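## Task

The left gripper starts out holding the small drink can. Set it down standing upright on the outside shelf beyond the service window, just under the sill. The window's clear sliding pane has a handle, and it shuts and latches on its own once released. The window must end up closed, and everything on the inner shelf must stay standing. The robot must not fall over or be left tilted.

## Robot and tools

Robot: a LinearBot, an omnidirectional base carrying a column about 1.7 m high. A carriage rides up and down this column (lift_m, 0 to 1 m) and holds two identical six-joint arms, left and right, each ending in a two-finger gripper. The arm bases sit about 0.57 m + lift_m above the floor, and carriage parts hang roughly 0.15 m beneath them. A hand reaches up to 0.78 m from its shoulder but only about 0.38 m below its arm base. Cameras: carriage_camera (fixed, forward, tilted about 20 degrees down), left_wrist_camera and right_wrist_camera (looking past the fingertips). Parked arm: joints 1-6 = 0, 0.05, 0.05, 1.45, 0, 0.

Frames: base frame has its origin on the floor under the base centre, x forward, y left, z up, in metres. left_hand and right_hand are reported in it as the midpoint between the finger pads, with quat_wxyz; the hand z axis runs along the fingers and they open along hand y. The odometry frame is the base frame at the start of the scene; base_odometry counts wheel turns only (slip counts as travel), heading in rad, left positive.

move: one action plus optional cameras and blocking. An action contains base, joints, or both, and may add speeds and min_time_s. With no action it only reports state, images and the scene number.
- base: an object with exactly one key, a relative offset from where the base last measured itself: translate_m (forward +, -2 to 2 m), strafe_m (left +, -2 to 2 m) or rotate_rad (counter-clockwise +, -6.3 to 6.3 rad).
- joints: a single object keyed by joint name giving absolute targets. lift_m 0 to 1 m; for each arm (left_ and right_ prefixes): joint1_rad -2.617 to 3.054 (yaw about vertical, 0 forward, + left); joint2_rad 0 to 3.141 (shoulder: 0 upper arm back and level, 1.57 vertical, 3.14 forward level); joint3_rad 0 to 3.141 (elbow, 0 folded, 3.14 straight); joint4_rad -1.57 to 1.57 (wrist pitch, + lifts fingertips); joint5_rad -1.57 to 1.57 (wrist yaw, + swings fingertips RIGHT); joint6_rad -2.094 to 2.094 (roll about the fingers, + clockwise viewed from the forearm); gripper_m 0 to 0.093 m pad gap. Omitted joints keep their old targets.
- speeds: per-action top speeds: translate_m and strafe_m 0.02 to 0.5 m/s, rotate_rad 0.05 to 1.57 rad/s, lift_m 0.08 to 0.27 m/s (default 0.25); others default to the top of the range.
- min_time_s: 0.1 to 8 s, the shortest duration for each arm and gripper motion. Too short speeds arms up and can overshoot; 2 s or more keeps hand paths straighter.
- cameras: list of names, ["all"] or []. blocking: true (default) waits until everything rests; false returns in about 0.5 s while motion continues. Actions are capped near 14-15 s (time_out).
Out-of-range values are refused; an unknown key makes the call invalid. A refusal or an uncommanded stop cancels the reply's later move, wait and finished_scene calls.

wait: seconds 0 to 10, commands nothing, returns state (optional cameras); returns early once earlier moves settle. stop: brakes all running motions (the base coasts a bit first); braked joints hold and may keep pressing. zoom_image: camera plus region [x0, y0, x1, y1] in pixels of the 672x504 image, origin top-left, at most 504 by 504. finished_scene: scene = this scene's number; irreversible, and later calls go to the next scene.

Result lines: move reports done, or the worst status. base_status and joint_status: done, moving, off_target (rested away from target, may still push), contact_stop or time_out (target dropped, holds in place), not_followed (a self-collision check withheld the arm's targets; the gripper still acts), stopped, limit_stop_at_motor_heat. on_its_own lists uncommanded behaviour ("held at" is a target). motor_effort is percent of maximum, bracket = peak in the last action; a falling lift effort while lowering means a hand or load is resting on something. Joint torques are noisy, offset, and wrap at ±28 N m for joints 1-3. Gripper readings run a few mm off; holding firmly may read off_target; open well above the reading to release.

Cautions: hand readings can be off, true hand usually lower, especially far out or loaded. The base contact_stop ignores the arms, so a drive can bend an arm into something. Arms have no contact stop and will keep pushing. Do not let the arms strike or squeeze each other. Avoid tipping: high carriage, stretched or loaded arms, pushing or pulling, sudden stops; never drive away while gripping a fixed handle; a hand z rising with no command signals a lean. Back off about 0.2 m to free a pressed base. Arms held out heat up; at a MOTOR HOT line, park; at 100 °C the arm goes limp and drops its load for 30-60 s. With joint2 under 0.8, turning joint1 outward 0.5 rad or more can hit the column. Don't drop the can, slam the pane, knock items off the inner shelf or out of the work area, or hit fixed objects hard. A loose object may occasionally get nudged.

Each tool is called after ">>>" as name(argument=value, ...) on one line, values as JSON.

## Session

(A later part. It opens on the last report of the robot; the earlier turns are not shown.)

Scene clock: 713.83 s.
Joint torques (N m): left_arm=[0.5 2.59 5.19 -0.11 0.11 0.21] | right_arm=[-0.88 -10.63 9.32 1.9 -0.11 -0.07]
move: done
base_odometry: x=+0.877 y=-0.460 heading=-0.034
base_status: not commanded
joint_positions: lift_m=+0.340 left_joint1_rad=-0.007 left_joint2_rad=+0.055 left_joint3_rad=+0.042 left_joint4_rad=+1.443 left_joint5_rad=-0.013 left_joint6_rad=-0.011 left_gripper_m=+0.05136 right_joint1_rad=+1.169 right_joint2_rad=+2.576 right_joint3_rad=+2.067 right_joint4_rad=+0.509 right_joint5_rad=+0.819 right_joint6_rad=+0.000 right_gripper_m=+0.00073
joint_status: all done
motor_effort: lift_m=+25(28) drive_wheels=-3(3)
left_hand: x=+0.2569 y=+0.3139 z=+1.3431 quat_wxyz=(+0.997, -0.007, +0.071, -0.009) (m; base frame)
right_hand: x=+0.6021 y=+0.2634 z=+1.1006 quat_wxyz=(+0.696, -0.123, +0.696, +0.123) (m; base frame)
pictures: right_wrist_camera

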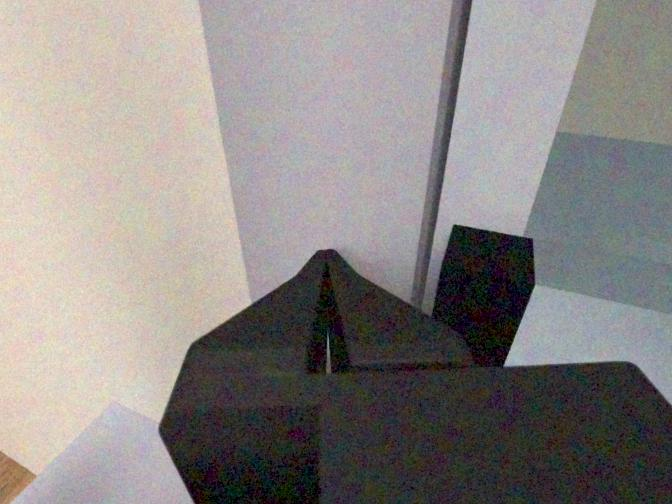

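>>> move(joints={"lift_m": 0.31}, speeds={"lift_m": 0.08}, cameras=["right_wrist_camera"])

>>> zoom_image(camera="right_wrist_camera", region=[230, 130, 480, 330])

Scene clock: 718.30 s.
Joint torques (N m): left_arm=[0.64 2.54 5.18 -0.06 0.1 0.21] | right_arm=[-0.91 -11.26 8.59 1.93 -0.09 -0.07]
move: done
base_odometry: x=+0.877 y=-0.460 heading=-0.034
base_status: not commanded
joint_positions: lift_m=+0.310 left_joint1_rad=-0.007 left_joint2_rad=+0.055 left_joint3_rad=+0.042 left_joint4_rad=+1.443 left_joint5_rad=-0.013 left_joint6_rad=-0.011 left_gripper_m=+0.05136 right_joint1_rad=+1.169 right_joint2_rad=+2.584 right_joint3_rad=+2.075 right_joint4_rad=+0.500 right_joint5_rad=+0.818 right_joint6_rad=+0.000 right_gripper_m=+0.00073
joint_status: all done
motor_effort: lift_m=+28(28) drive_wheels=-3(3)
left_hand: x=+0.2569 y=+0.3139 z=+1.3130 quat_wxyz=(+0.997, -0.007, +0.071, -0.009) (m; base frame)
right_hand: x=+0.6025 y=+0.2645 z=+1.0671 quat_wxyz=(+0.695, -0.126, +0.698, +0.121) (m; base frame)
pictures: right_wrist_camera

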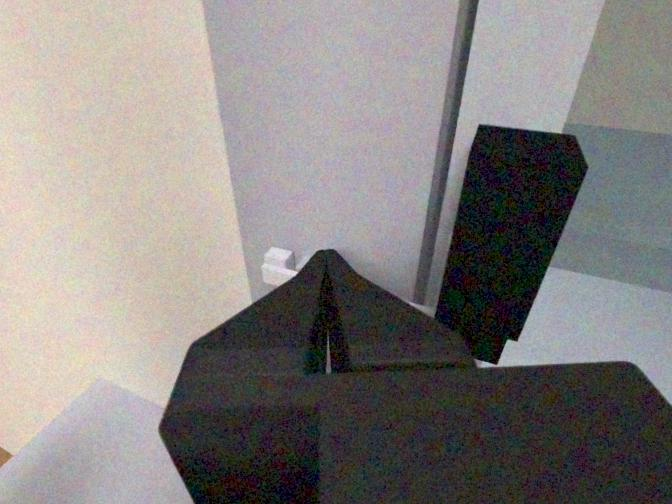

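Scaled by 2.016 from the camera's 672x504 image, which has a finer 960x720 frame.

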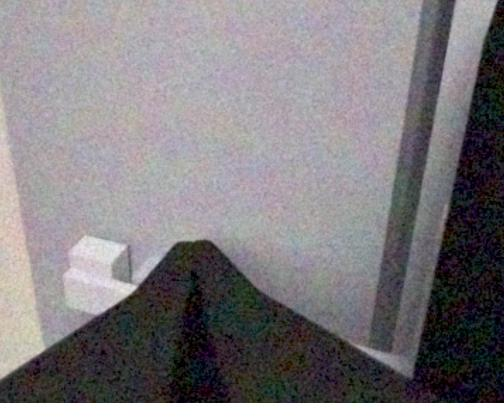

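>>> move(joints={"lift_m": 0.29}, speeds={"lift_m": 0.08}, cameras=["right_wrist_camera"])

>>> zoom_image(camera="right_wrist_camera", region=[230, 130, 480, 330])

Scene clock: 737.90 s.
Joint torques (N m): left_arm=[0.51 2.54 5.15 -0.06 0.11 0.19] | right_arm=[-0.91 -11.41 8.53 2 -0.08 -0.07]
move: done
base_odometry: x=+0.877 y=-0.460 heading=-0.034
base_status: not commanded
joint_positions: lift_m=+0.290 left_joint1_rad=-0.007 left_joint2_rad=+0.055 left_joint3_rad=+0.042 left_joint4_rad=+1.443 left_joint5_rad=-0.013 left_joint6_rad=-0.011 left_gripper_m=+0.05136 right_joint1_rad=+1.169 right_joint2_rad=+2.586 right_joint3_rad=+2.078 right_joint4_rad=+0.499 right_joint5_rad=+0.818 right_joint6_rad=+0.000 right_gripper_m=+0.00073
joint_status: all done
motor_effort: lift_m=+25(28) drive_wheels=-3(3)
left_hand: x=+0.2569 y=+0.3139 z=+1.2930 quat_wxyz=(+0.997, -0.007, +0.071, -0.009) (m; base frame)
right_hand: x=+0.6026 y=+0.2649 z=+1.0467 quat_wxyz=(+0.694, -0.127, +0.698, +0.121) (m; base frame)
pictures: right_wrist_camera

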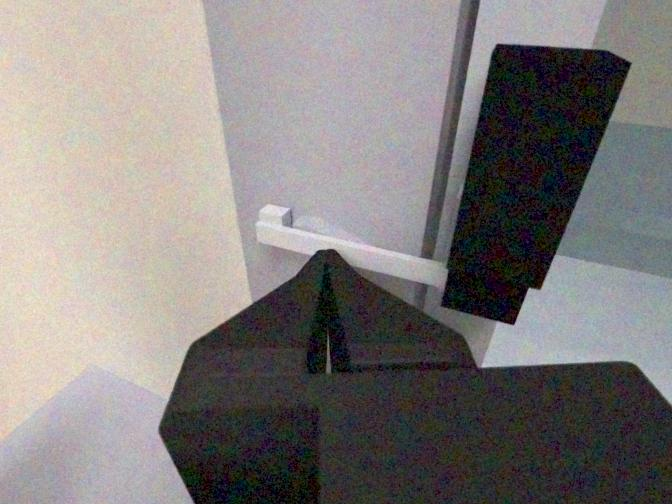

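Scaled by 2.016 from the camera's 672x504 image, which has a finer 960x720 frame.

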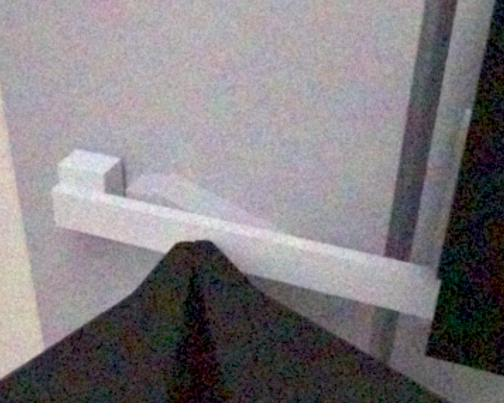

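>>> move(joints={"lift_m": 0.34}, speeds={"lift_m": 0.15})

>>> move(joints={"right_joint1_rad": 1.133, "right_joint2_rad": 2.644, "right_joint3_rad": 2.193, "right_joint4_rad": 0.459, "right_joint5_rad": 0.783, "right_joint6_rad": -0.008}, min_time_s=1.2, cameras=["right_wrist_camera"])

>>> zoom_image(camera="right_wrist_camera", region=[230, 130, 480, 330])

Scene clock: 751.97 s.
Joint torques (N m): left_arm=[0.61 2.5 5.16 -0.07 0.11 0.19] | right_arm=[-0.88 -11.84 8.35 1.94 -0.08 -0.07]
move: done
MOTOR HOT: joint 2 (shoulder) of the right arm reports 76 °C; the controller stops that arm at 100 °C. To cool a motor, set the load down, stop pushing, or move to a pose that needs little force.
base_odometry: x=+0.877 y=-0.460 heading=-0.034
base_status: not commanded
joint_positions: lift_m=+0.340 left_joint1_rad=-0.007 left_joint2_rad=+0.055 left_joint3_rad=+0.041 left_joint4_rad=+1.443 left_joint5_rad=-0.013 left_joint6_rad=-0.011 left_gripper_m=+0.05136 right_joint1_rad=+1.169 right_joint2_rad=+2.591 right_joint3_rad=+2.081 right_joint4_rad=+0.501 right_joint5_rad=+0.818 right_joint6_rad=+0.000 right_gripper_m=+0.00073
joint_status: all done
motor_effort: lift_m=+24(31) drive_wheels=-3(3)
left_hand: x=+0.2569 y=+0.3139 z=+1.3430 quat_wxyz=(+0.997, -0.007, +0.071, -0.009) (m; base frame)
right_hand: x=+0.6028 y=+0.2655 z=+1.0951 quat_wxyz=(+0.694, -0.127, +0.698, +0.121) (m; base frame)
pictures: none

Scene clock: 753.47 s.
Joint torques (N m): left_arm=[0.53 2.5 5.19 -0.04 0.1 0.2] | right_arm=[-1.18 -10.84 9.43 1.9 -0.1 -0.07]
move: done
MOTOR HOT: still on. Joint 2 (shoulder) of the right arm reports 76 °C.
base_odometry: x=+0.877 y=-0.460 heading=-0.034
base_status: not commanded
joint_positions: lift_m=+0.340 left_joint1_rad=-0.007 left_joint2_rad=+0.055 left_joint3_rad=+0.041 left_joint4_rad=+1.443 left_joint5_rad=-0.013 left_joint6_rad=-0.011 left_gripper_m=+0.05136 right_joint1_rad=+1.145 right_joint2_rad=+2.623 right_joint3_rad=+2.158 right_joint4_rad=+0.465 right_joint5_rad=+0.791 right_joint6_rad=+0.000 right_gripper_m=+0.00073
joint_status: all done
motor_effort: lift_m=+26(28) drive_wheels=-3(3)
left_hand: x=+0.2569 y=+0.3139 z=+1.3430 quat_wxyz=(+0.997, -0.007, +0.071, -0.009) (m; base frame)
right_hand: x=+0.6181 y=+0.2668 z=+1.1012 quat_wxyz=(+0.696, -0.125, +0.696, +0.124) (m; base frame)
pictures: right_wrist_camera

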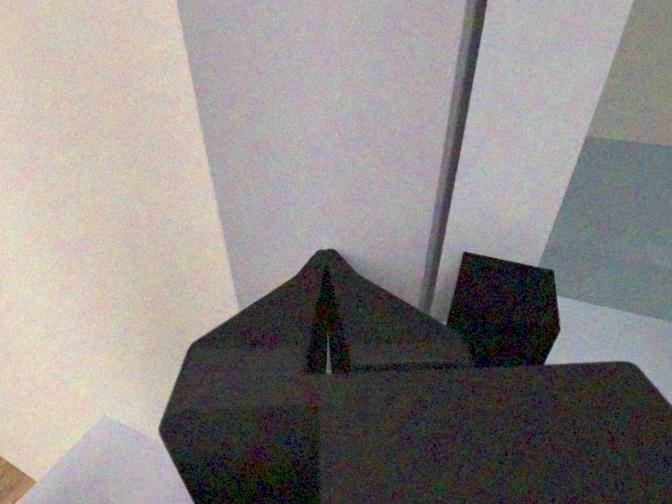

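Scaled by 2.016 from the camera's 672x504 image, which has a finer 960x720 frame.

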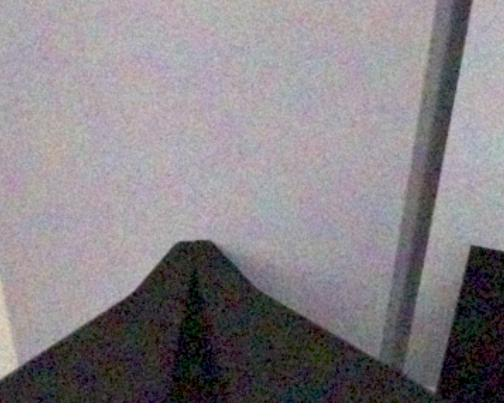

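>>> move(joints={"lift_m": 0.295}, speeds={"lift_m": 0.1}, cameras=["right_wrist_camera"])

>>> zoom_image(camera="right_wrist_camera", region=[230, 130, 480, 330])

Scene clock: 777.13 s.
Joint torques (N m): left_arm=[0.65 2.51 5.2 -0.07 0.1 0.2] | right_arm=[-1.09 -11 8.42 1.66 -0.07 -0.06]
move: done
MOTOR HOT: still on. Joint 2 (shoulder) of the right arm reports 74 °C.
base_odometry: x=+0.877 y=-0.460 heading=-0.034
base_status: not commanded
joint_positions: lift_m=+0.295 left_joint1_rad=-0.007 left_joint2_rad=+0.055 left_joint3_rad=+0.041 left_joint4_rad=+1.443 left_joint5_rad=-0.013 left_joint6_rad=-0.011 left_gripper_m=+0.05136 right_joint1_rad=+1.145 right_joint2_rad=+2.625 right_joint3_rad=+2.171 right_joint4_rad=+0.486 right_joint5_rad=+0.786 right_joint6_rad=-0.001 right_gripper_m=+0.00073
joint_status: all done
motor_effort: lift_m=+27(27) drive_wheels=+0(3)
left_hand: x=+0.2569 y=+0.3139 z=+1.2979 quat_wxyz=(+0.997, -0.007, +0.071, -0.009) (m; base frame)
right_hand: x=+0.6184 y=+0.2680 z=+1.0644 quat_wxyz=(+0.702, -0.117, +0.689, +0.135) (m; base frame)
pictures: right_wrist_camera

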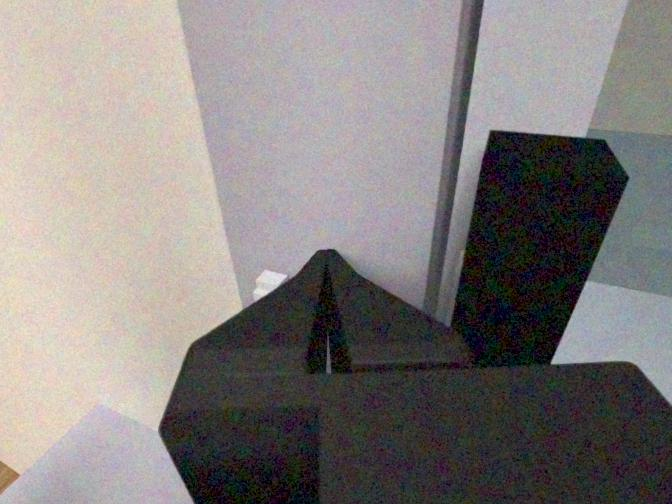

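Scaled by 2.016 from the camera's 672x504 image, which has a finer 960x720 frame.

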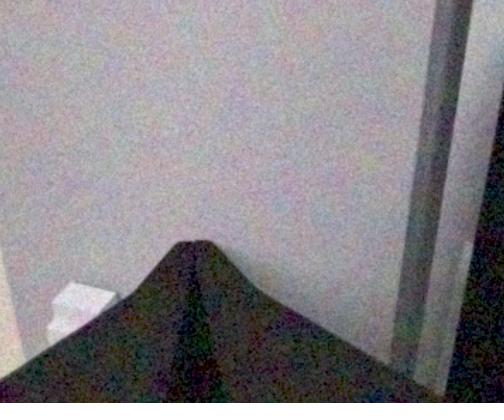

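>>> move(joints={"lift_m": 0.27}, speeds={"lift_m": 0.08}, cameras=["right_wrist_camera", "carriage_camera"])

>>> zoom_image(camera="right_wrist_camera", region=[230, 130, 480, 330])

Scene clock: 782.10 s.
Joint torques (N m): left_arm=[0.53 2.48 5.18 -0.06 0.11 0.18] | right_arm=[-1.13 -10.97 6.67 0.87 -0.13 -0.06]
move: done
MOTOR HOT: still on. Joint 2 (shoulder) of the right arm reports 75 °C.
base_odometry: x=+0.877 y=-0.460 heading=-0.034
base_status: not commanded
joint_positions: lift_m=+0.270 left_joint1_rad=-0.007 left_joint2_rad=+0.055 left_joint3_rad=+0.041 left_joint4_rad=+1.443 left_joint5_rad=-0.013 left_joint6_rad=-0.011 left_gripper_m=+0.05136 right_joint1_rad=+1.145 right_joint2_rad=+2.625 right_joint3_rad=+2.192 right_joint4_rad=+0.554 right_joint5_rad=+0.786 right_joint6_rad=-0.002 right_gripper_m=+0.00073
joint_status: all done
motor_effort: lift_m=+28(29) drive_wheels=+0(3)
left_hand: x=+0.2569 y=+0.3139 z=+1.2729 quat_wxyz=(+0.997, -0.007, +0.071, -0.009) (m; base frame)
right_hand: x=+0.6183 y=+0.2678 z=+1.0623 quat_wxyz=(+0.719, -0.091, +0.670, +0.160) (m; base frame)
pictures: carriage_camera, right_wrist_camera

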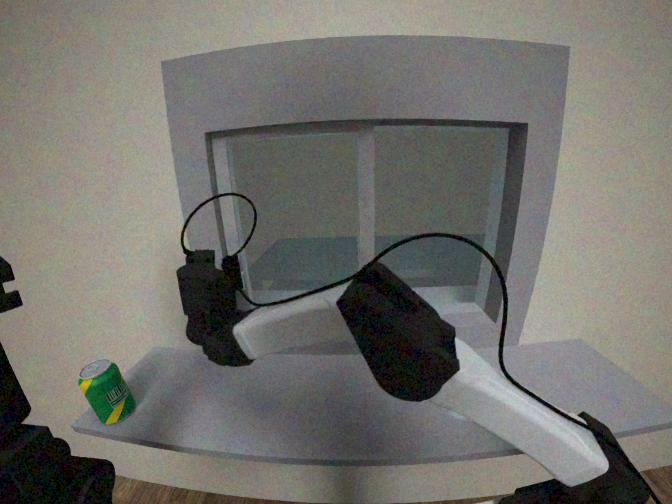

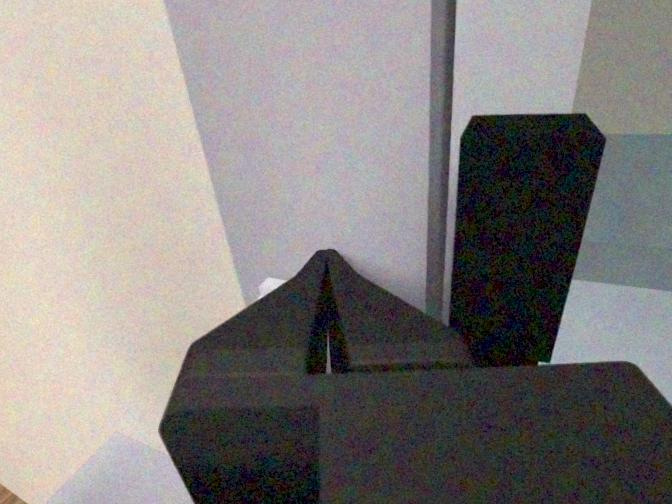

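Scaled by 2.016 from the camera's 672x504 image, which has a finer 960x720 frame.

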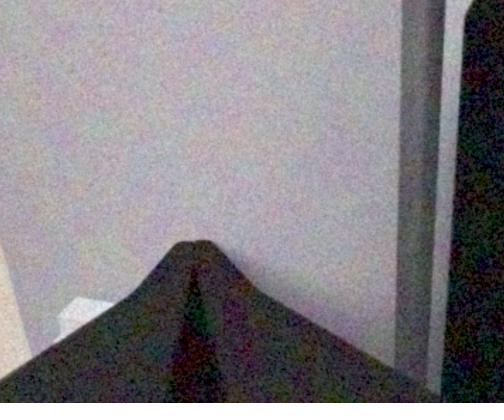

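>>> move(joints={"lift_m": 0.235}, speeds={"lift_m": 0.08}, cameras=["right_wrist_camera", "carriage_camera"])

>>> zoom_image(camera="right_wrist_camera", region=[230, 130, 480, 330])

Scene clock: 796.43 s.
Joint torques (N m): left_arm=[0.61 2.47 5.31 -0.07 0.11 0.21] | right_arm=[-1.26 -10.13 4.98 0.06 0.06 -0.06]
move: done
MOTOR HOT: still on. Joint 2 (shoulder) of the right arm reports 79 °C.
base_odometry: x=+0.877 y=-0.460 heading=-0.034
base_status: not commanded
joint_positions: lift_m=+0.235 left_joint1_rad=-0.007 left_joint2_rad=+0.055 left_joint3_rad=+0.041 left_joint4_rad=+1.443 left_joint5_rad=-0.013 left_joint6_rad=-0.011 left_gripper_m=+0.05136 right_joint1_rad=+1.145 right_joint2_rad=+2.615 right_joint3_rad=+2.212 right_joint4_rad=+0.625 right_joint5_rad=+0.765 right_joint6_rad=-0.002 right_gripper_m=+0.00073
joint_status: all done
motor_effort: lift_m=+28(28) drive_wheels=+0(0)
left_hand: x=+0.2569 y=+0.3139 z=+1.2380 quat_wxyz=(+0.997, -0.007, +0.071, -0.009) (m; base frame)
right_hand: x=+0.6155 y=+0.2681 z=+1.0572 quat_wxyz=(+0.736, -0.069, +0.645, +0.196) (m; base frame)
pictures: carriage_camera, right_wrist_camera

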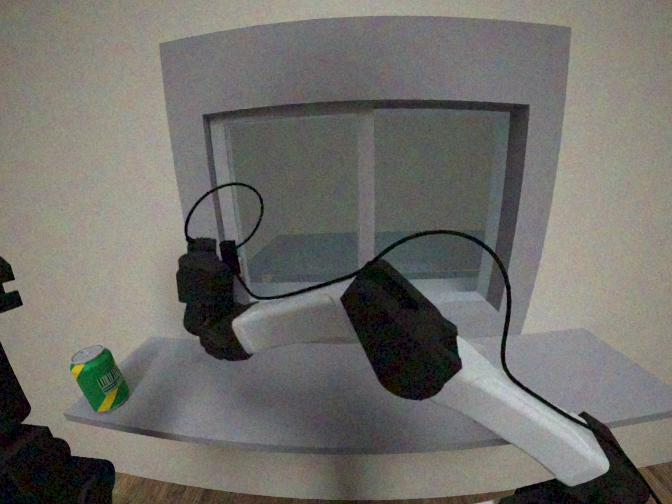

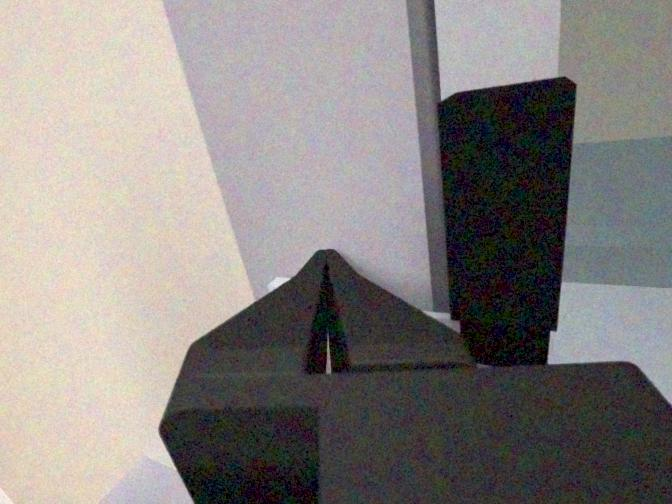

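Scaled by 2.016 from the camera's 672x504 image, which has a finer 960x720 frame.

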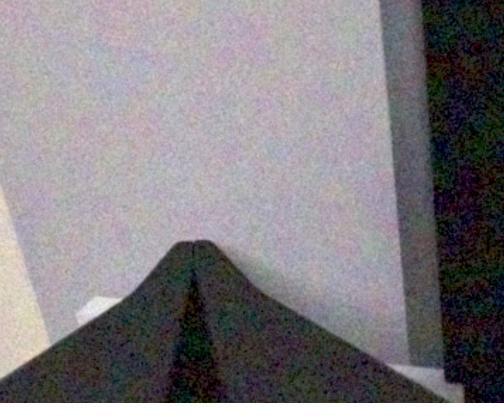

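>>> move(joints={"lift_m": 0.3}, speeds={"lift_m": 0.15})

>>> move(joints={"right_joint1_rad": 1.367, "right_joint2_rad": 2.175, "right_joint3_rad": 1.428, "right_joint4_rad": 0.747, "right_joint5_rad": 1.018, "right_joint6_rad": 0.0, "right_gripper_m": 0.093}, min_time_s=1.5, cameras=["right_wrist_camera"])

>>> zoom_image(camera="right_wrist_camera", region=[250, 20, 500, 270])

Scene clock: 835.93 s.
Joint torques (N m): left_arm=[0.53 2.44 5.26 -0.03 0.11 0.19] | right_arm=[-1.02 -11.32 5.49 1.88 0.09 -0.05]
move: done
MOTOR HOT: still on. Joint 2 (shoulder) of the right arm reports 75 °C.
base_odometry: x=+0.877 y=-0.460 heading=-0.034
base_status: not commanded
joint_positions: lift_m=+0.300 left_joint1_rad=-0.007 left_joint2_rad=+0.055 left_joint3_rad=+0.041 left_joint4_rad=+1.443 left_joint5_rad=-0.013 left_joint6_rad=-0.011 left_gripper_m=+0.05136 right_joint1_rad=+1.143 right_joint2_rad=+2.628 right_joint3_rad=+2.207 right_joint4_rad=+0.465 right_joint5_rad=+0.770 right_joint6_rad=-0.002 right_gripper_m=+0.00073
joint_status: all done
motor_effort: lift_m=+25(30) drive_wheels=+0(0)
left_hand: x=+0.2571 y=+0.3139 z=+1.3029 quat_wxyz=(+0.997, -0.007, +0.071, -0.009) (m; base frame)
right_hand: x=+0.6188 y=+0.2721 z=+1.0791 quat_wxyz=(+0.704, -0.119, +0.686, +0.143) (m; base frame)
pictures: none

Scene clock: 837.73 s.
Joint torques (N m): left_arm=[0.51 2.59 5.27 -0.06 0.12 0.2] | right_arm=[0.47 -13.31 4.74 2 0.1 0.04]
move: done
MOTOR HOT: still on. Joint 2 (shoulder) of the right arm reports 76 °C.
base_odometry: x=+0.877 y=-0.460 heading=-0.034
base_status: not commanded
joint_positions: lift_m=+0.300 left_joint1_rad=-0.007 left_joint2_rad=+0.055 left_joint3_rad=+0.041 left_joint4_rad=+1.443 left_joint5_rad=-0.013 left_joint6_rad=-0.011 left_gripper_m=+0.05136 right_joint1_rad=+1.360 right_joint2_rad=+2.221 right_joint3_rad=+1.443 right_joint4_rad=+0.734 right_joint5_rad=+1.009 right_joint6_rad=-0.003 right_gripper_m=+0.09294
joint_status: all done
motor_effort: lift_m=+25(27) drive_wheels=+0(0)
left_hand: x=+0.2571 y=+0.3139 z=+1.3029 quat_wxyz=(+0.997, -0.007, +0.071, -0.009) (m; base frame)
right_hand: x=+0.4817 y=+0.2078 z=+1.0597 quat_wxyz=(+0.690, -0.139, +0.702, +0.108) (m; base frame)
pictures: right_wrist_camera

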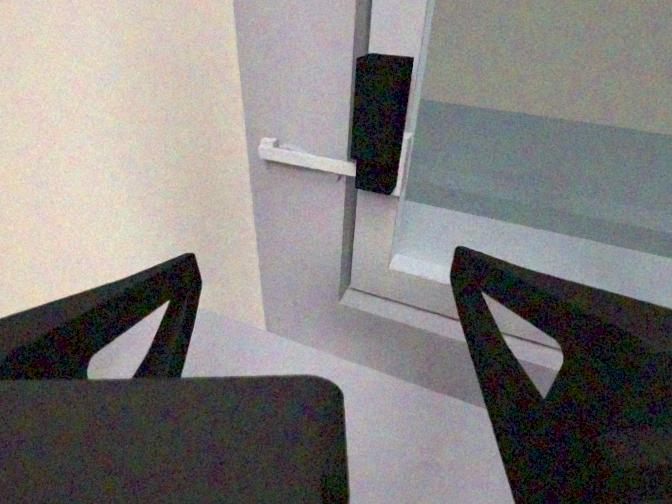

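Scaled by 2.016 from the camera's 672x504 image, which has a finer 960x720 frame.

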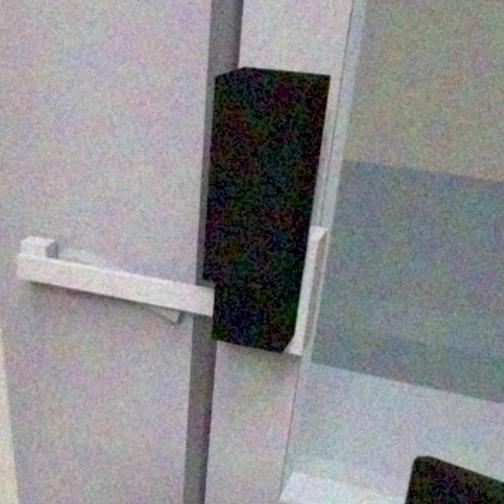

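>>> move(joints={"right_joint1_rad": 1.15, "right_joint2_rad": 1.6, "right_joint3_rad": 0.727, "right_joint4_rad": 0.873, "right_joint5_rad": 1.15, "right_joint6_rad": 0.0}, min_time_s=1.5)

>>> move(base={"strafe_m": 0.25}, speeds={"strafe_m": 0.2}, cameras=["right_wrist_camera", "carriage_camera"])

>>> zoom_image(camera="right_wrist_camera", region=[230, 20, 480, 270])

Scene clock: 888.03 s.
Joint torques (N m): left_arm=[0.54 2.52 5.2 -0.06 0.1 0.2] | right_arm=[-0.88 -7.34 4.44 1.88 0.08 0.04]
move: done
MOTOR HOT: still on. Joint 2 (shoulder) of the right arm reports 94 °C.
base_odometry: x=+0.877 y=-0.460 heading=-0.034
base_status: not commanded
joint_positions: lift_m=+0.300 left_joint1_rad=-0.007 left_joint2_rad=+0.055 left_joint3_rad=+0.041 left_joint4_rad=+1.443 left_joint5_rad=-0.013 left_joint6_rad=-0.011 left_gripper_m=+0.05136 right_joint1_rad=+1.158 right_joint2_rad=+1.627 right_joint3_rad=+0.742 right_joint4_rad=+0.861 right_joint5_rad=+1.142 right_joint6_rad=-0.003 right_gripper_m=+0.09294
joint_status: all done
motor_effort: lift_m=+24(27) drive_wheels=+0(0)
left_hand: x=+0.2571 y=+0.3139 z=+1.3029 quat_wxyz=(+0.997, -0.007, +0.071, -0.009) (m; base frame)
right_hand: x=+0.5182 y=-0.0248 z=+1.0947 quat_wxyz=(+0.703, -0.015, +0.711, -0.003) (m; base frame)
pictures: none

Scene clock: 890.37 s.
Joint torques (N m): left_arm=[0.53 2.58 5.3 -0.05 0.06 0.19] | right_arm=[-0.88 -7.28 4.41 1.85 0.06 0.04]
move: done
MOTOR HOT: still on. Joint 2 (shoulder) of the right arm reports 92 °C.
base_odometry: x=+0.886 y=-0.210 heading=-0.035
base_status: done
joint_positions: lift_m=+0.300 left_joint1_rad=-0.006 left_joint2_rad=+0.055 left_joint3_rad=+0.041 left_joint4_rad=+1.443 left_joint5_rad=-0.012 left_joint6_rad=-0.011 left_gripper_m=+0.05136 right_joint1_rad=+1.158 right_joint2_rad=+1.626 right_joint3_rad=+0.742 right_joint4_rad=+0.862 right_joint5_rad=+1.144 right_joint6_rad=-0.003 right_gripper_m=+0.09294
joint_status: not commanded
motor_effort: lift_m=+25(27) drive_wheels=-3(8)
left_hand: x=+0.2571 y=+0.3138 z=+1.3029 quat_wxyz=(+0.997, -0.006, +0.071, -0.008) (m; base frame)
right_hand: x=+0.5181 y=-0.0252 z=+1.0952 quat_wxyz=(+0.704, -0.013, +0.710, -0.003) (m; base frame)
pictures: carriage_camera, right_wrist_camera

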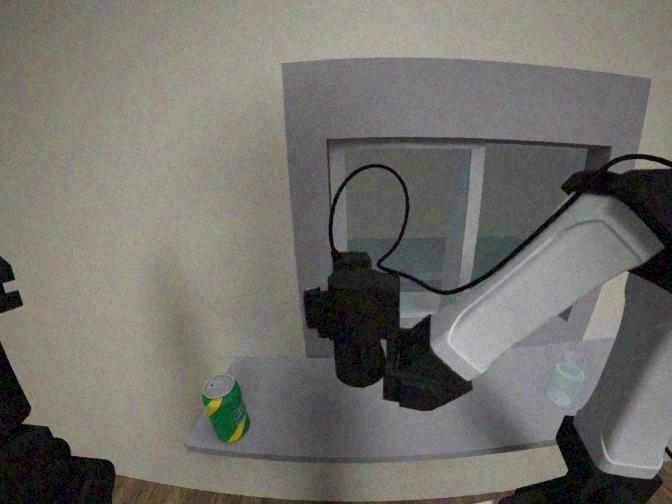

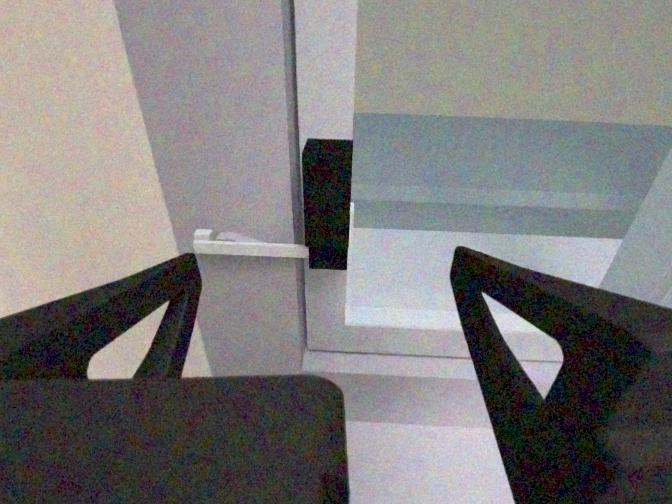

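Scaled by 2.016 from the camera's 672x504 image, which has a finer 960x720 frame.

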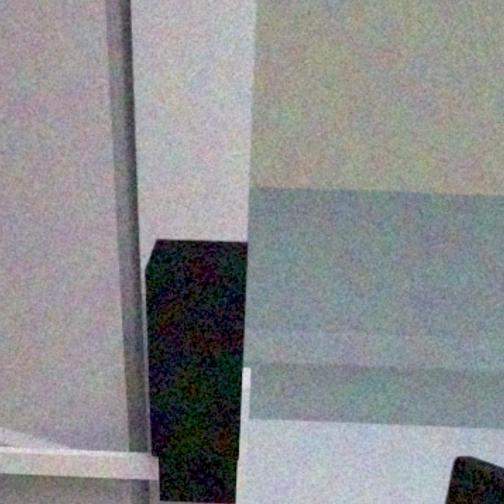

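>>> wait(seconds=1)

Scene clock: 900.77 s.
Joint torques (N m): left_arm=[0.43 2.56 5.31 -0.06 0.1 0.19] | right_arm=[-0.88 -7.27 4.42 1.86 0.05 0.03]
MOTOR HOT: still on. Joint 2 (shoulder) of the right arm reports 86 °C.
base_odometry: x=+0.886 y=-0.210 heading=-0.035
base_status: done
joint_positions: lift_m=+0.300 left_joint1_rad=-0.006 left_joint2_rad=+0.055 left_joint3_rad=+0.041 left_joint4_rad=+1.443 left_joint5_rad=-0.012 left_joint6_rad=-0.011 left_gripper_m=+0.05136 right_joint1_rad=+1.158 right_joint2_rad=+1.626 right_joint3_rad=+0.742 right_joint4_rad=+0.862 right_joint5_rad=+1.144 right_joint6_rad=-0.003 right_gripper_m=+0.09294
joint_status: not commanded
motor_effort: lift_m=+24(27) drive_wheels=-2(8)
left_hand: x=+0.2571 y=+0.3138 z=+1.3029 quat_wxyz=(+0.997, -0.006, +0.071, -0.008) (m; base frame)
right_hand: x=+0.5181 y=-0.0252 z=+1.0952 quat_wxyz=(+0.704, -0.013, +0.710, -0.003) (m; base frame)
wait: 1.00 s; at rest from the start
pictures: none

>>> move(joints={"right_joint1_rad": 0.956, "right_joint2_rad": 1.812, "right_joint3_rad": 0.955, "right_joint4_rad": 0.861, "right_joint5_rad": 0.955, "right_joint6_rad": 0.0}, min_time_s=1.5, cameras=["right_wrist_camera", "carriage_camera"])

>>> zoom_image(camera="right_wrist_camera", region=[180, 60, 480, 360])

Scene clock: 910.83 s.
Joint torques (N m): left_arm=[0.46 2.59 5.19 -0.05 0.1 0.18] | right_arm=[-0.88 -5.68 8.28 1.84 -0.09 0.03]
move: done
MOTOR HOT: still on. Joint 2 (shoulder) of the right arm reports 81 °C.
base_odometry: x=+0.886 y=-0.210 heading=-0.035
base_status: not commanded
joint_positions: lift_m=+0.300 left_joint1_rad=-0.006 left_joint2_rad=+0.055 left_joint3_rad=+0.041 left_joint4_rad=+1.443 left_joint5_rad=-0.012 left_joint6_rad=-0.011 left_gripper_m=+0.05136 right_joint1_rad=+0.964 right_joint2_rad=+1.798 right_joint3_rad=+0.924 right_joint4_rad=+0.862 right_joint5_rad=+0.964 right_joint6_rad=-0.003 right_gripper_m=+0.09294
joint_status: all done
motor_effort: lift_m=+24(28) drive_wheels=-2(2)
left_hand: x=+0.2571 y=+0.3138 z=+1.3029 quat_wxyz=(+0.997, -0.006, +0.071, -0.008) (m; base frame)
right_hand: x=+0.5972 y=-0.0187 z=+1.0920 quat_wxyz=(+0.705, -0.005, +0.709, -0.004) (m; base frame)
pictures: carriage_camera, right_wrist_camera

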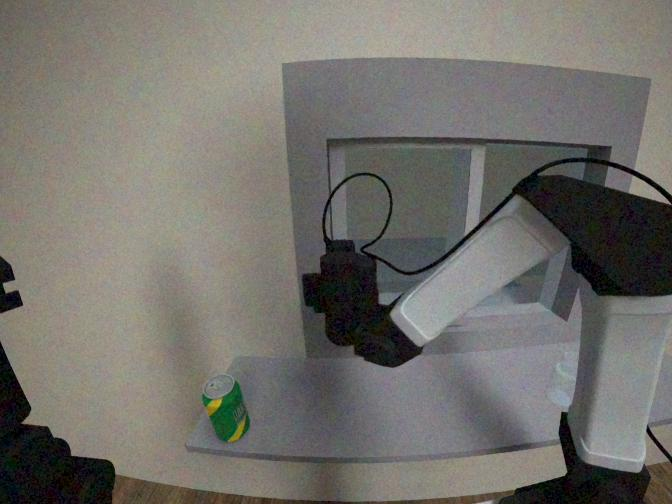

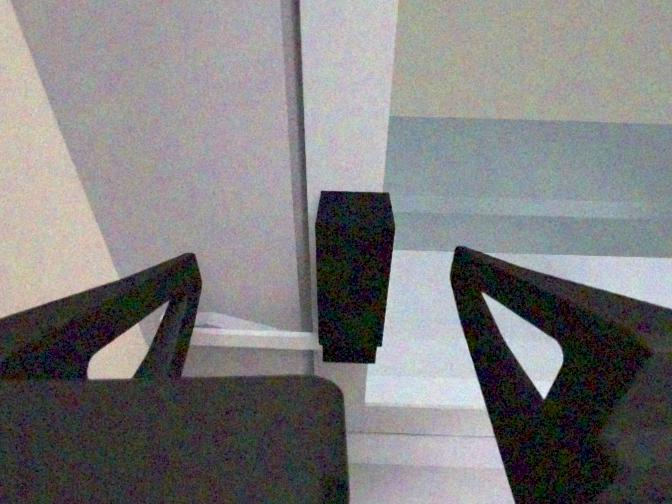

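Scaled by 1.680 from the camera's 672x504 image, which has a finer 960x720 frame.

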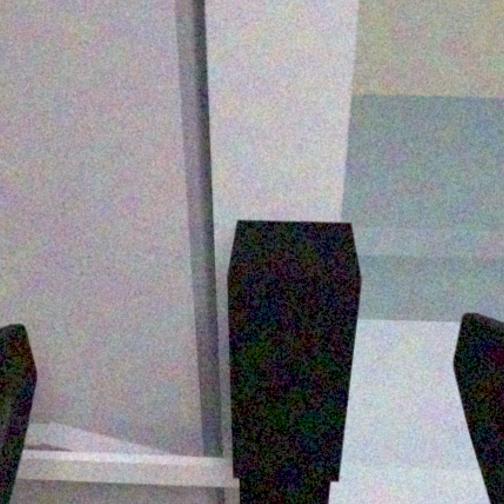

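>>> move(joints={"right_gripper_m": 0.016}, min_time_s=2.0, cameras=["right_wrist_camera"])

>>> zoom_image(camera="right_wrist_camera", region=[180, 100, 480, 400])

Scene clock: 935.47 s.
Joint torques (N m): left_arm=[0.42 2.58 5.22 -0.05 0.11 0.17] | right_arm=[-0.32 -5.65 8.27 1.82 -0.31 0.03]
move: off_target
MOTOR HOT: cleared for the motors of the right arm.
base_odometry: x=+0.886 y=-0.210 heading=-0.035
base_status: not commanded
joint_positions: lift_m=+0.300 left_joint1_rad=-0.006 left_joint2_rad=+0.055 left_joint3_rad=+0.041 left_joint4_rad=+1.443 left_joint5_rad=-0.012 left_joint6_rad=-0.011 left_gripper_m=+0.05136 right_joint1_rad=+0.958 right_joint2_rad=+1.798 right_joint3_rad=+0.924 right_joint4_rad=+0.862 right_joint5_rad=+0.984 right_joint6_rad=-0.002 right_gripper_m=+0.02533
joint_status: right_gripper_m off_target (ended at +0.02535, target +0.01600)
motor_effort: lift_m=+26(27) drive_wheels=-2(2)
left_hand: x=+0.2571 y=+0.3138 z=+1.3029 quat_wxyz=(+0.997, -0.006, +0.071, -0.008) (m; base frame)
right_hand: x=+0.5990 y=-0.0246 z=+1.0920 quat_wxyz=(+0.705, +0.005, +0.709, -0.013) (m; base frame)
pictures: right_wrist_camera

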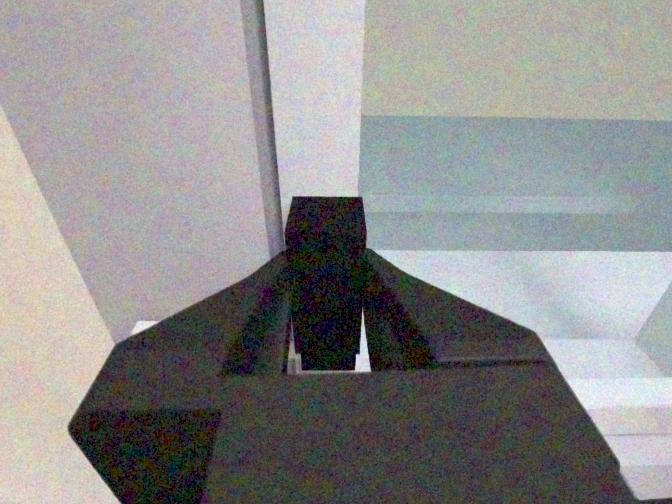

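Scaled by 1.680 from the camera's 672x504 image, which has a finer 960x720 frame.

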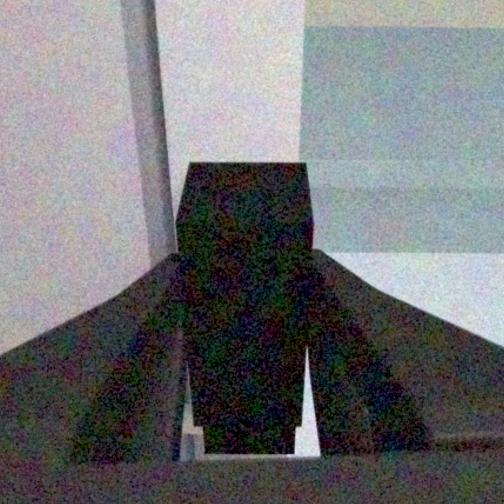

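>>> move(joints={"right_joint6_rad": 0.3}, min_time_s=1.0, cameras=["right_wrist_camera"])

>>> zoom_image(camera="right_wrist_camera", region=[180, 100, 480, 400])

Scene clock: 941.60 s.
Joint torques (N m): left_arm=[0.38 2.44 5.27 -0.04 0.09 0.18] | right_arm=[-0.12 -5.61 8.21 1.87 -0.77 0.49]
move: off_target
base_odometry: x=+0.886 y=-0.210 heading=-0.035
base_status: not commanded
joint_positions: lift_m=+0.300 left_joint1_rad=-0.006 left_joint2_rad=+0.055 left_joint3_rad=+0.041 left_joint4_rad=+1.443 left_joint5_rad=-0.012 left_joint6_rad=-0.011 left_gripper_m=+0.05136 right_joint1_rad=+0.955 right_joint2_rad=+1.798 right_joint3_rad=+0.924 right_joint4_rad=+0.854 right_joint5_rad=+1.031 right_joint6_rad=+0.253 right_gripper_m=+0.02528
joint_status: right_joint6_rad off_target (ended at +0.252, target +0.300)
motor_effort: lift_m=+26(28) drive_wheels=+0(2)
left_hand: x=+0.2571 y=+0.3138 z=+1.3029 quat_wxyz=(+0.997, -0.006, +0.071, -0.008) (m; base frame)
right_hand: x=+0.5992 y=-0.0338 z=+1.0908 quat_wxyz=(+0.701, +0.110, +0.702, +0.056) (m; base frame)
pictures: right_wrist_camera

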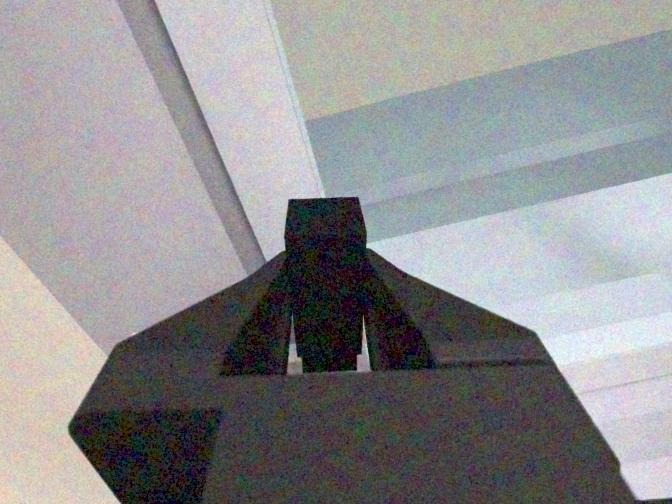

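Scaled by 1.680 from the camera's 672x504 image, which has a finer 960x720 frame.

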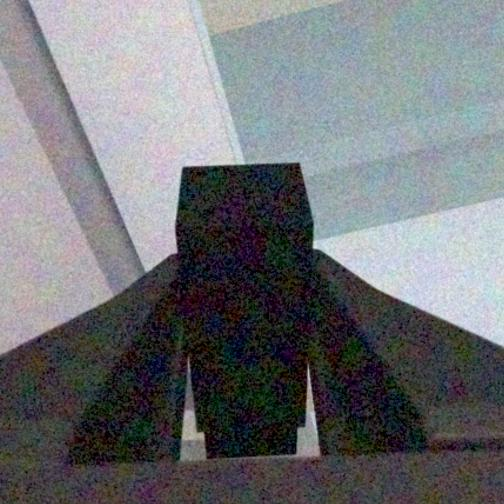

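>>> move(joints={"right_joint1_rad": 0.917, "right_joint2_rad": 1.777, "right_joint3_rad": 0.87, "right_joint4_rad": 0.922, "right_joint5_rad": 0.93, "right_joint6_rad": 0.65}, min_time_s=1.5, cameras=["right_wrist_camera", "carriage_camera"])

>>> zoom_image(camera="right_wrist_camera", region=[100, 60, 480, 400])

>>> zoom_image(camera="carriage_camera", region=[260, 120, 440, 380])

Scene clock: 956.03 s.
Joint torques (N m): left_arm=[0.44 2.47 5.18 -0.05 0.09 0.19] | right_arm=[-1.63 -7.04 4.18 2.27 -0.65 1.47]
move: off_target
base_odometry: x=+0.886 y=-0.210 heading=-0.035
base_status: not commanded
joint_positions: lift_m=+0.300 left_joint1_rad=-0.006 left_joint2_rad=+0.055 left_joint3_rad=+0.041 left_joint4_rad=+1.443 left_joint5_rad=-0.012 left_joint6_rad=-0.011 left_gripper_m=+0.05136 right_joint1_rad=+0.934 right_joint2_rad=+1.785 right_joint3_rad=+0.888 right_joint4_rad=+0.878 right_joint5_rad=+0.990 right_joint6_rad=+0.490 right_gripper_m=+0.02719
joint_status: right_joint4_rad off_target (ended at +0.879, target +0.922); right_joint5_rad off_target (ended at +0.990, target +0.930); right_joint6_rad off_target (ended at +0.490, target +0.650); the others done
motor_effort: lift_m=+26(27) drive_wheels=+0(0)
left_hand: x=+0.2571 y=+0.3138 z=+1.3029 quat_wxyz=(+0.997, -0.006, +0.071, -0.008) (m; base frame)
right_hand: x=+0.6016 y=-0.0405 z=+1.0872 quat_wxyz=(+0.688, +0.186, +0.686, +0.146) (m; base frame)
pictures: carriage_camera, right_wrist_camera

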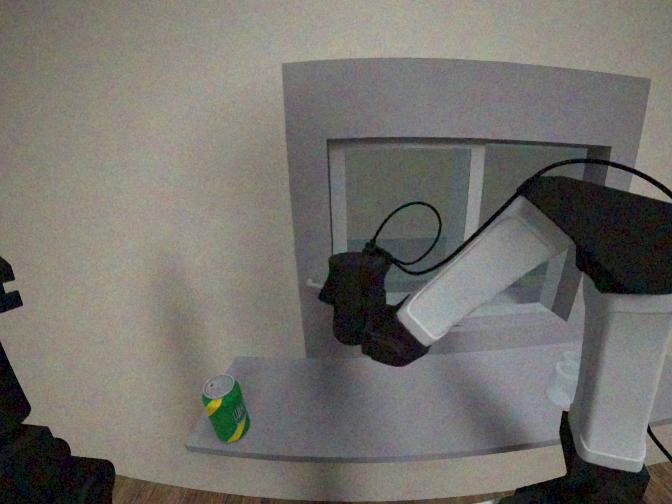

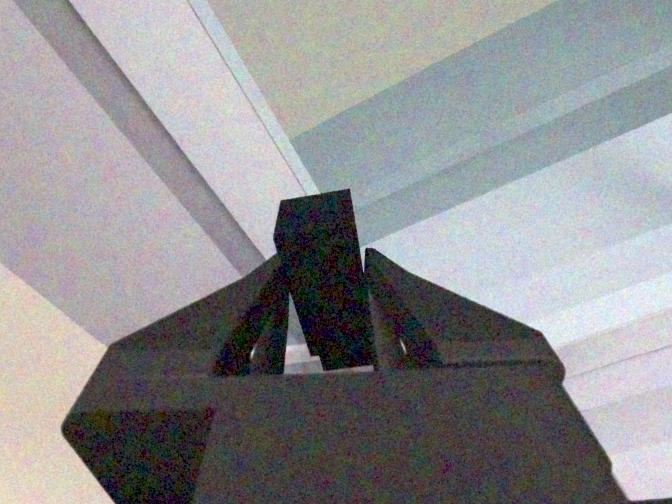

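Scaled by 1.326 from the camera's 672x504 image, which has a finer 960x720 frame.

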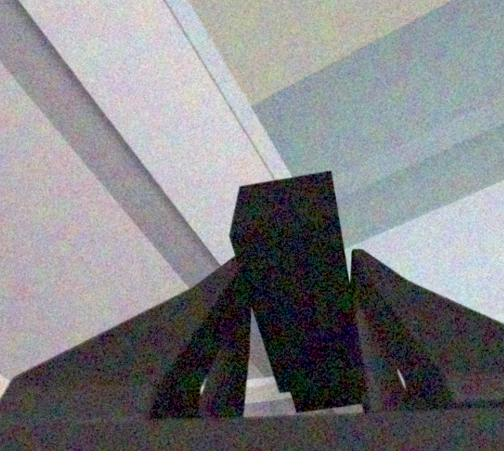

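Scaled by 1.938 from the camera's 672x504 image, which has a finer 960x720 frame.

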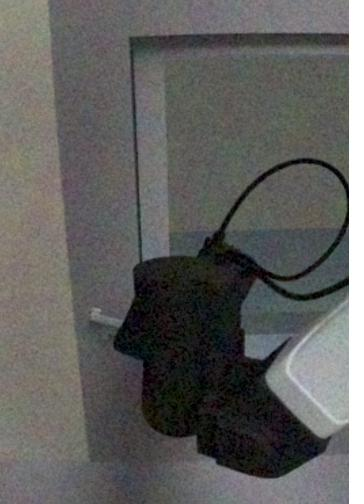

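>>> move(base={"strafe_m": -0.07}, joints={"right_joint6_rad": 0.4}, speeds={"strafe_m": 0.08}, cameras=["right_wrist_camera", "carriage_camera"])

>>> zoom_image(camera="right_wrist_camera", region=[100, 60, 480, 400])

>>> zoom_image(camera="carriage_camera", region=[240, 100, 480, 380])

Scene clock: 966.90 s.
Joint torques (N m): left_arm=[0.39 2.52 5.23 -0.04 0.09 0.21] | right_arm=[-2.95 -6.95 4.49 2.11 -0.06 0.36]
move: off_target
base_odometry: x=+0.883 y=-0.280 heading=-0.034
base_status: done
joint_positions: lift_m=+0.300 left_joint1_rad=-0.006 left_joint2_rad=+0.055 left_joint3_rad=+0.041 left_joint4_rad=+1.443 left_joint5_rad=-0.012 left_joint6_rad=-0.011 left_gripper_m=+0.05136 right_joint1_rad=+0.948 right_joint2_rad=+1.785 right_joint3_rad=+0.882 right_joint4_rad=+0.899 right_joint5_rad=+0.940 right_joint6_rad=+0.360 right_gripper_m=+0.02601
joint_status: right_joint6_rad off_target (ended at +0.360, target +0.400)
on_its_own: right_joint5_rad moved -0.050 to your old target +0.930
motor_effort: lift_m=+24(28) drive_wheels=+1(9)
left_hand: x=+0.2571 y=+0.3138 z=+1.3029 quat_wxyz=(+0.997, -0.006, +0.071, -0.008) (m; base frame)
right_hand: x=+0.5973 y=-0.0269 z=+1.0886 quat_wxyz=(+0.695, +0.123, +0.697, +0.129) (m; base frame)
pictures: carriage_camera, right_wrist_camera

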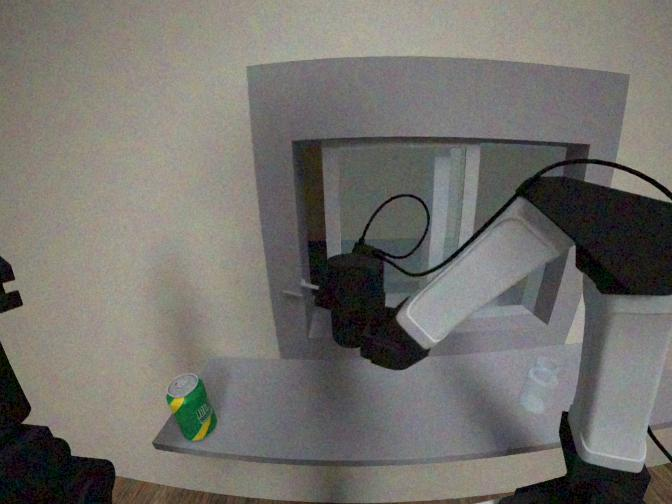

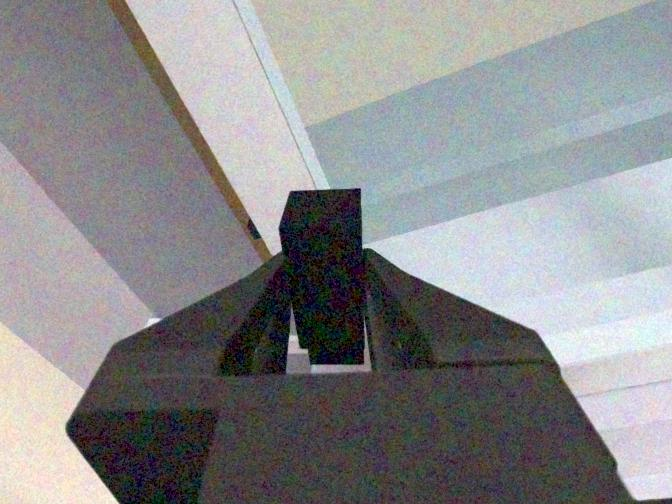

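Scaled by 1.326 from the camera's 672x504 image, which has a finer 960x720 frame.

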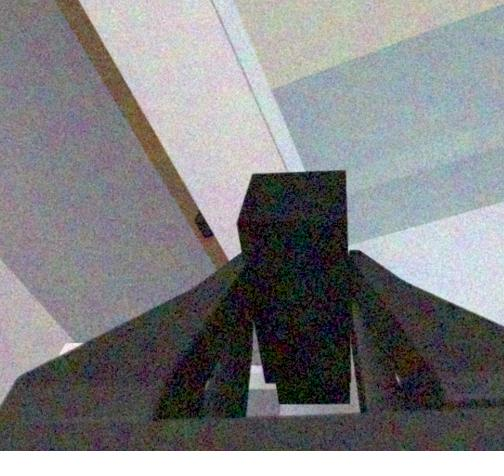

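Scaled by 1.800 from the camera's 672x504 image, which has a finer 960x720 frame.

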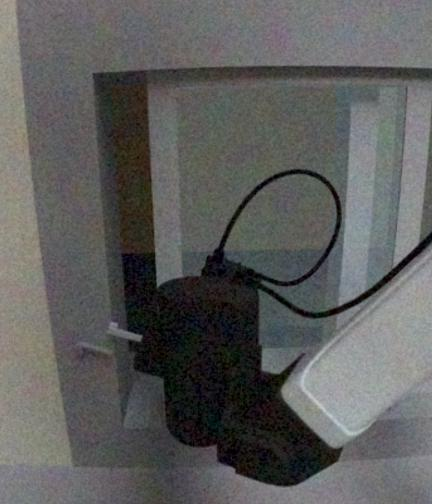

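>>> move(base={"strafe_m": -0.10}, speeds={"strafe_m": 0.08}, cameras=["carriage_camera", "right_wrist_camera"])

Scene clock: 1004.47 s.
Joint torques (N m): left_arm=[0.46 2.45 5.18 -0.04 0.09 0.2] | right_arm=[-4.46 -6.84 4.79 1.93 -0.11 0.5]
move: done
base_odometry: x=+0.880 y=-0.380 heading=-0.034
base_status: done
joint_positions: lift_m=+0.300 left_joint1_rad=-0.006 left_joint2_rad=+0.055 left_joint3_rad=+0.041 left_joint4_rad=+1.443 left_joint5_rad=-0.012 left_joint6_rad=-0.011 left_gripper_m=+0.05136 right_joint1_rad=+0.968 right_joint2_rad=+1.782 right_joint3_rad=+0.880 right_joint4_rad=+0.913 right_joint5_rad=+0.936 right_joint6_rad=+0.347 right_gripper_m=+0.02601
joint_status: not commanded
motor_effort: lift_m=+25(28) drive_wheels=-5(12)
left_hand: x=+0.2571 y=+0.3138 z=+1.3029 quat_wxyz=(+0.997, -0.006, +0.071, -0.008) (m; base frame)
right_hand: x=+0.5913 y=-0.0195 z=+1.0912 quat_wxyz=(+0.696, +0.114, +0.696, +0.136) (m; base frame)
pictures: carriage_camera, right_wrist_camera

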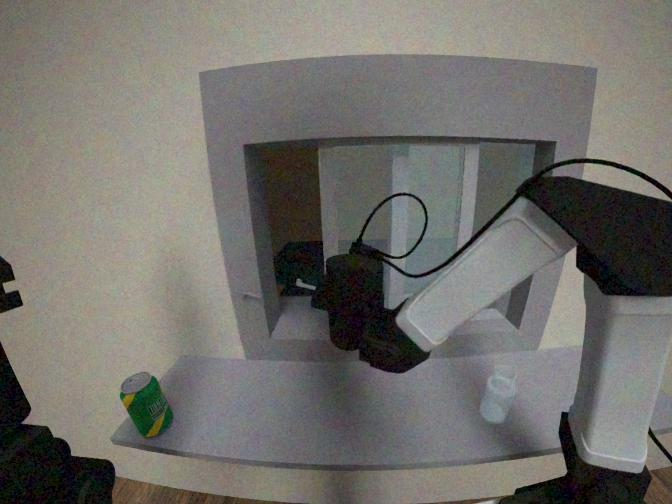

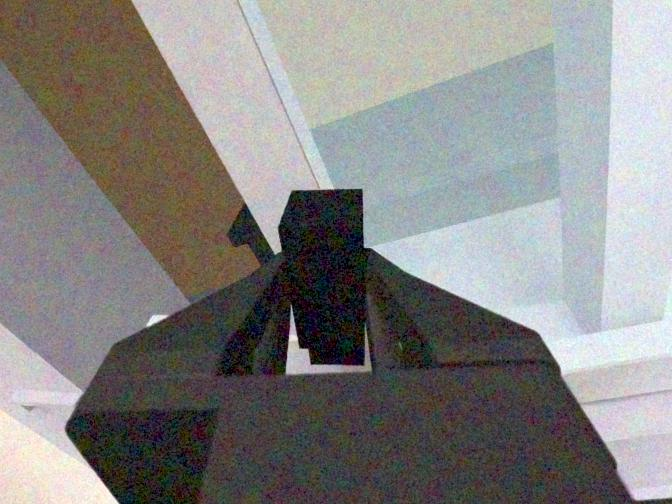

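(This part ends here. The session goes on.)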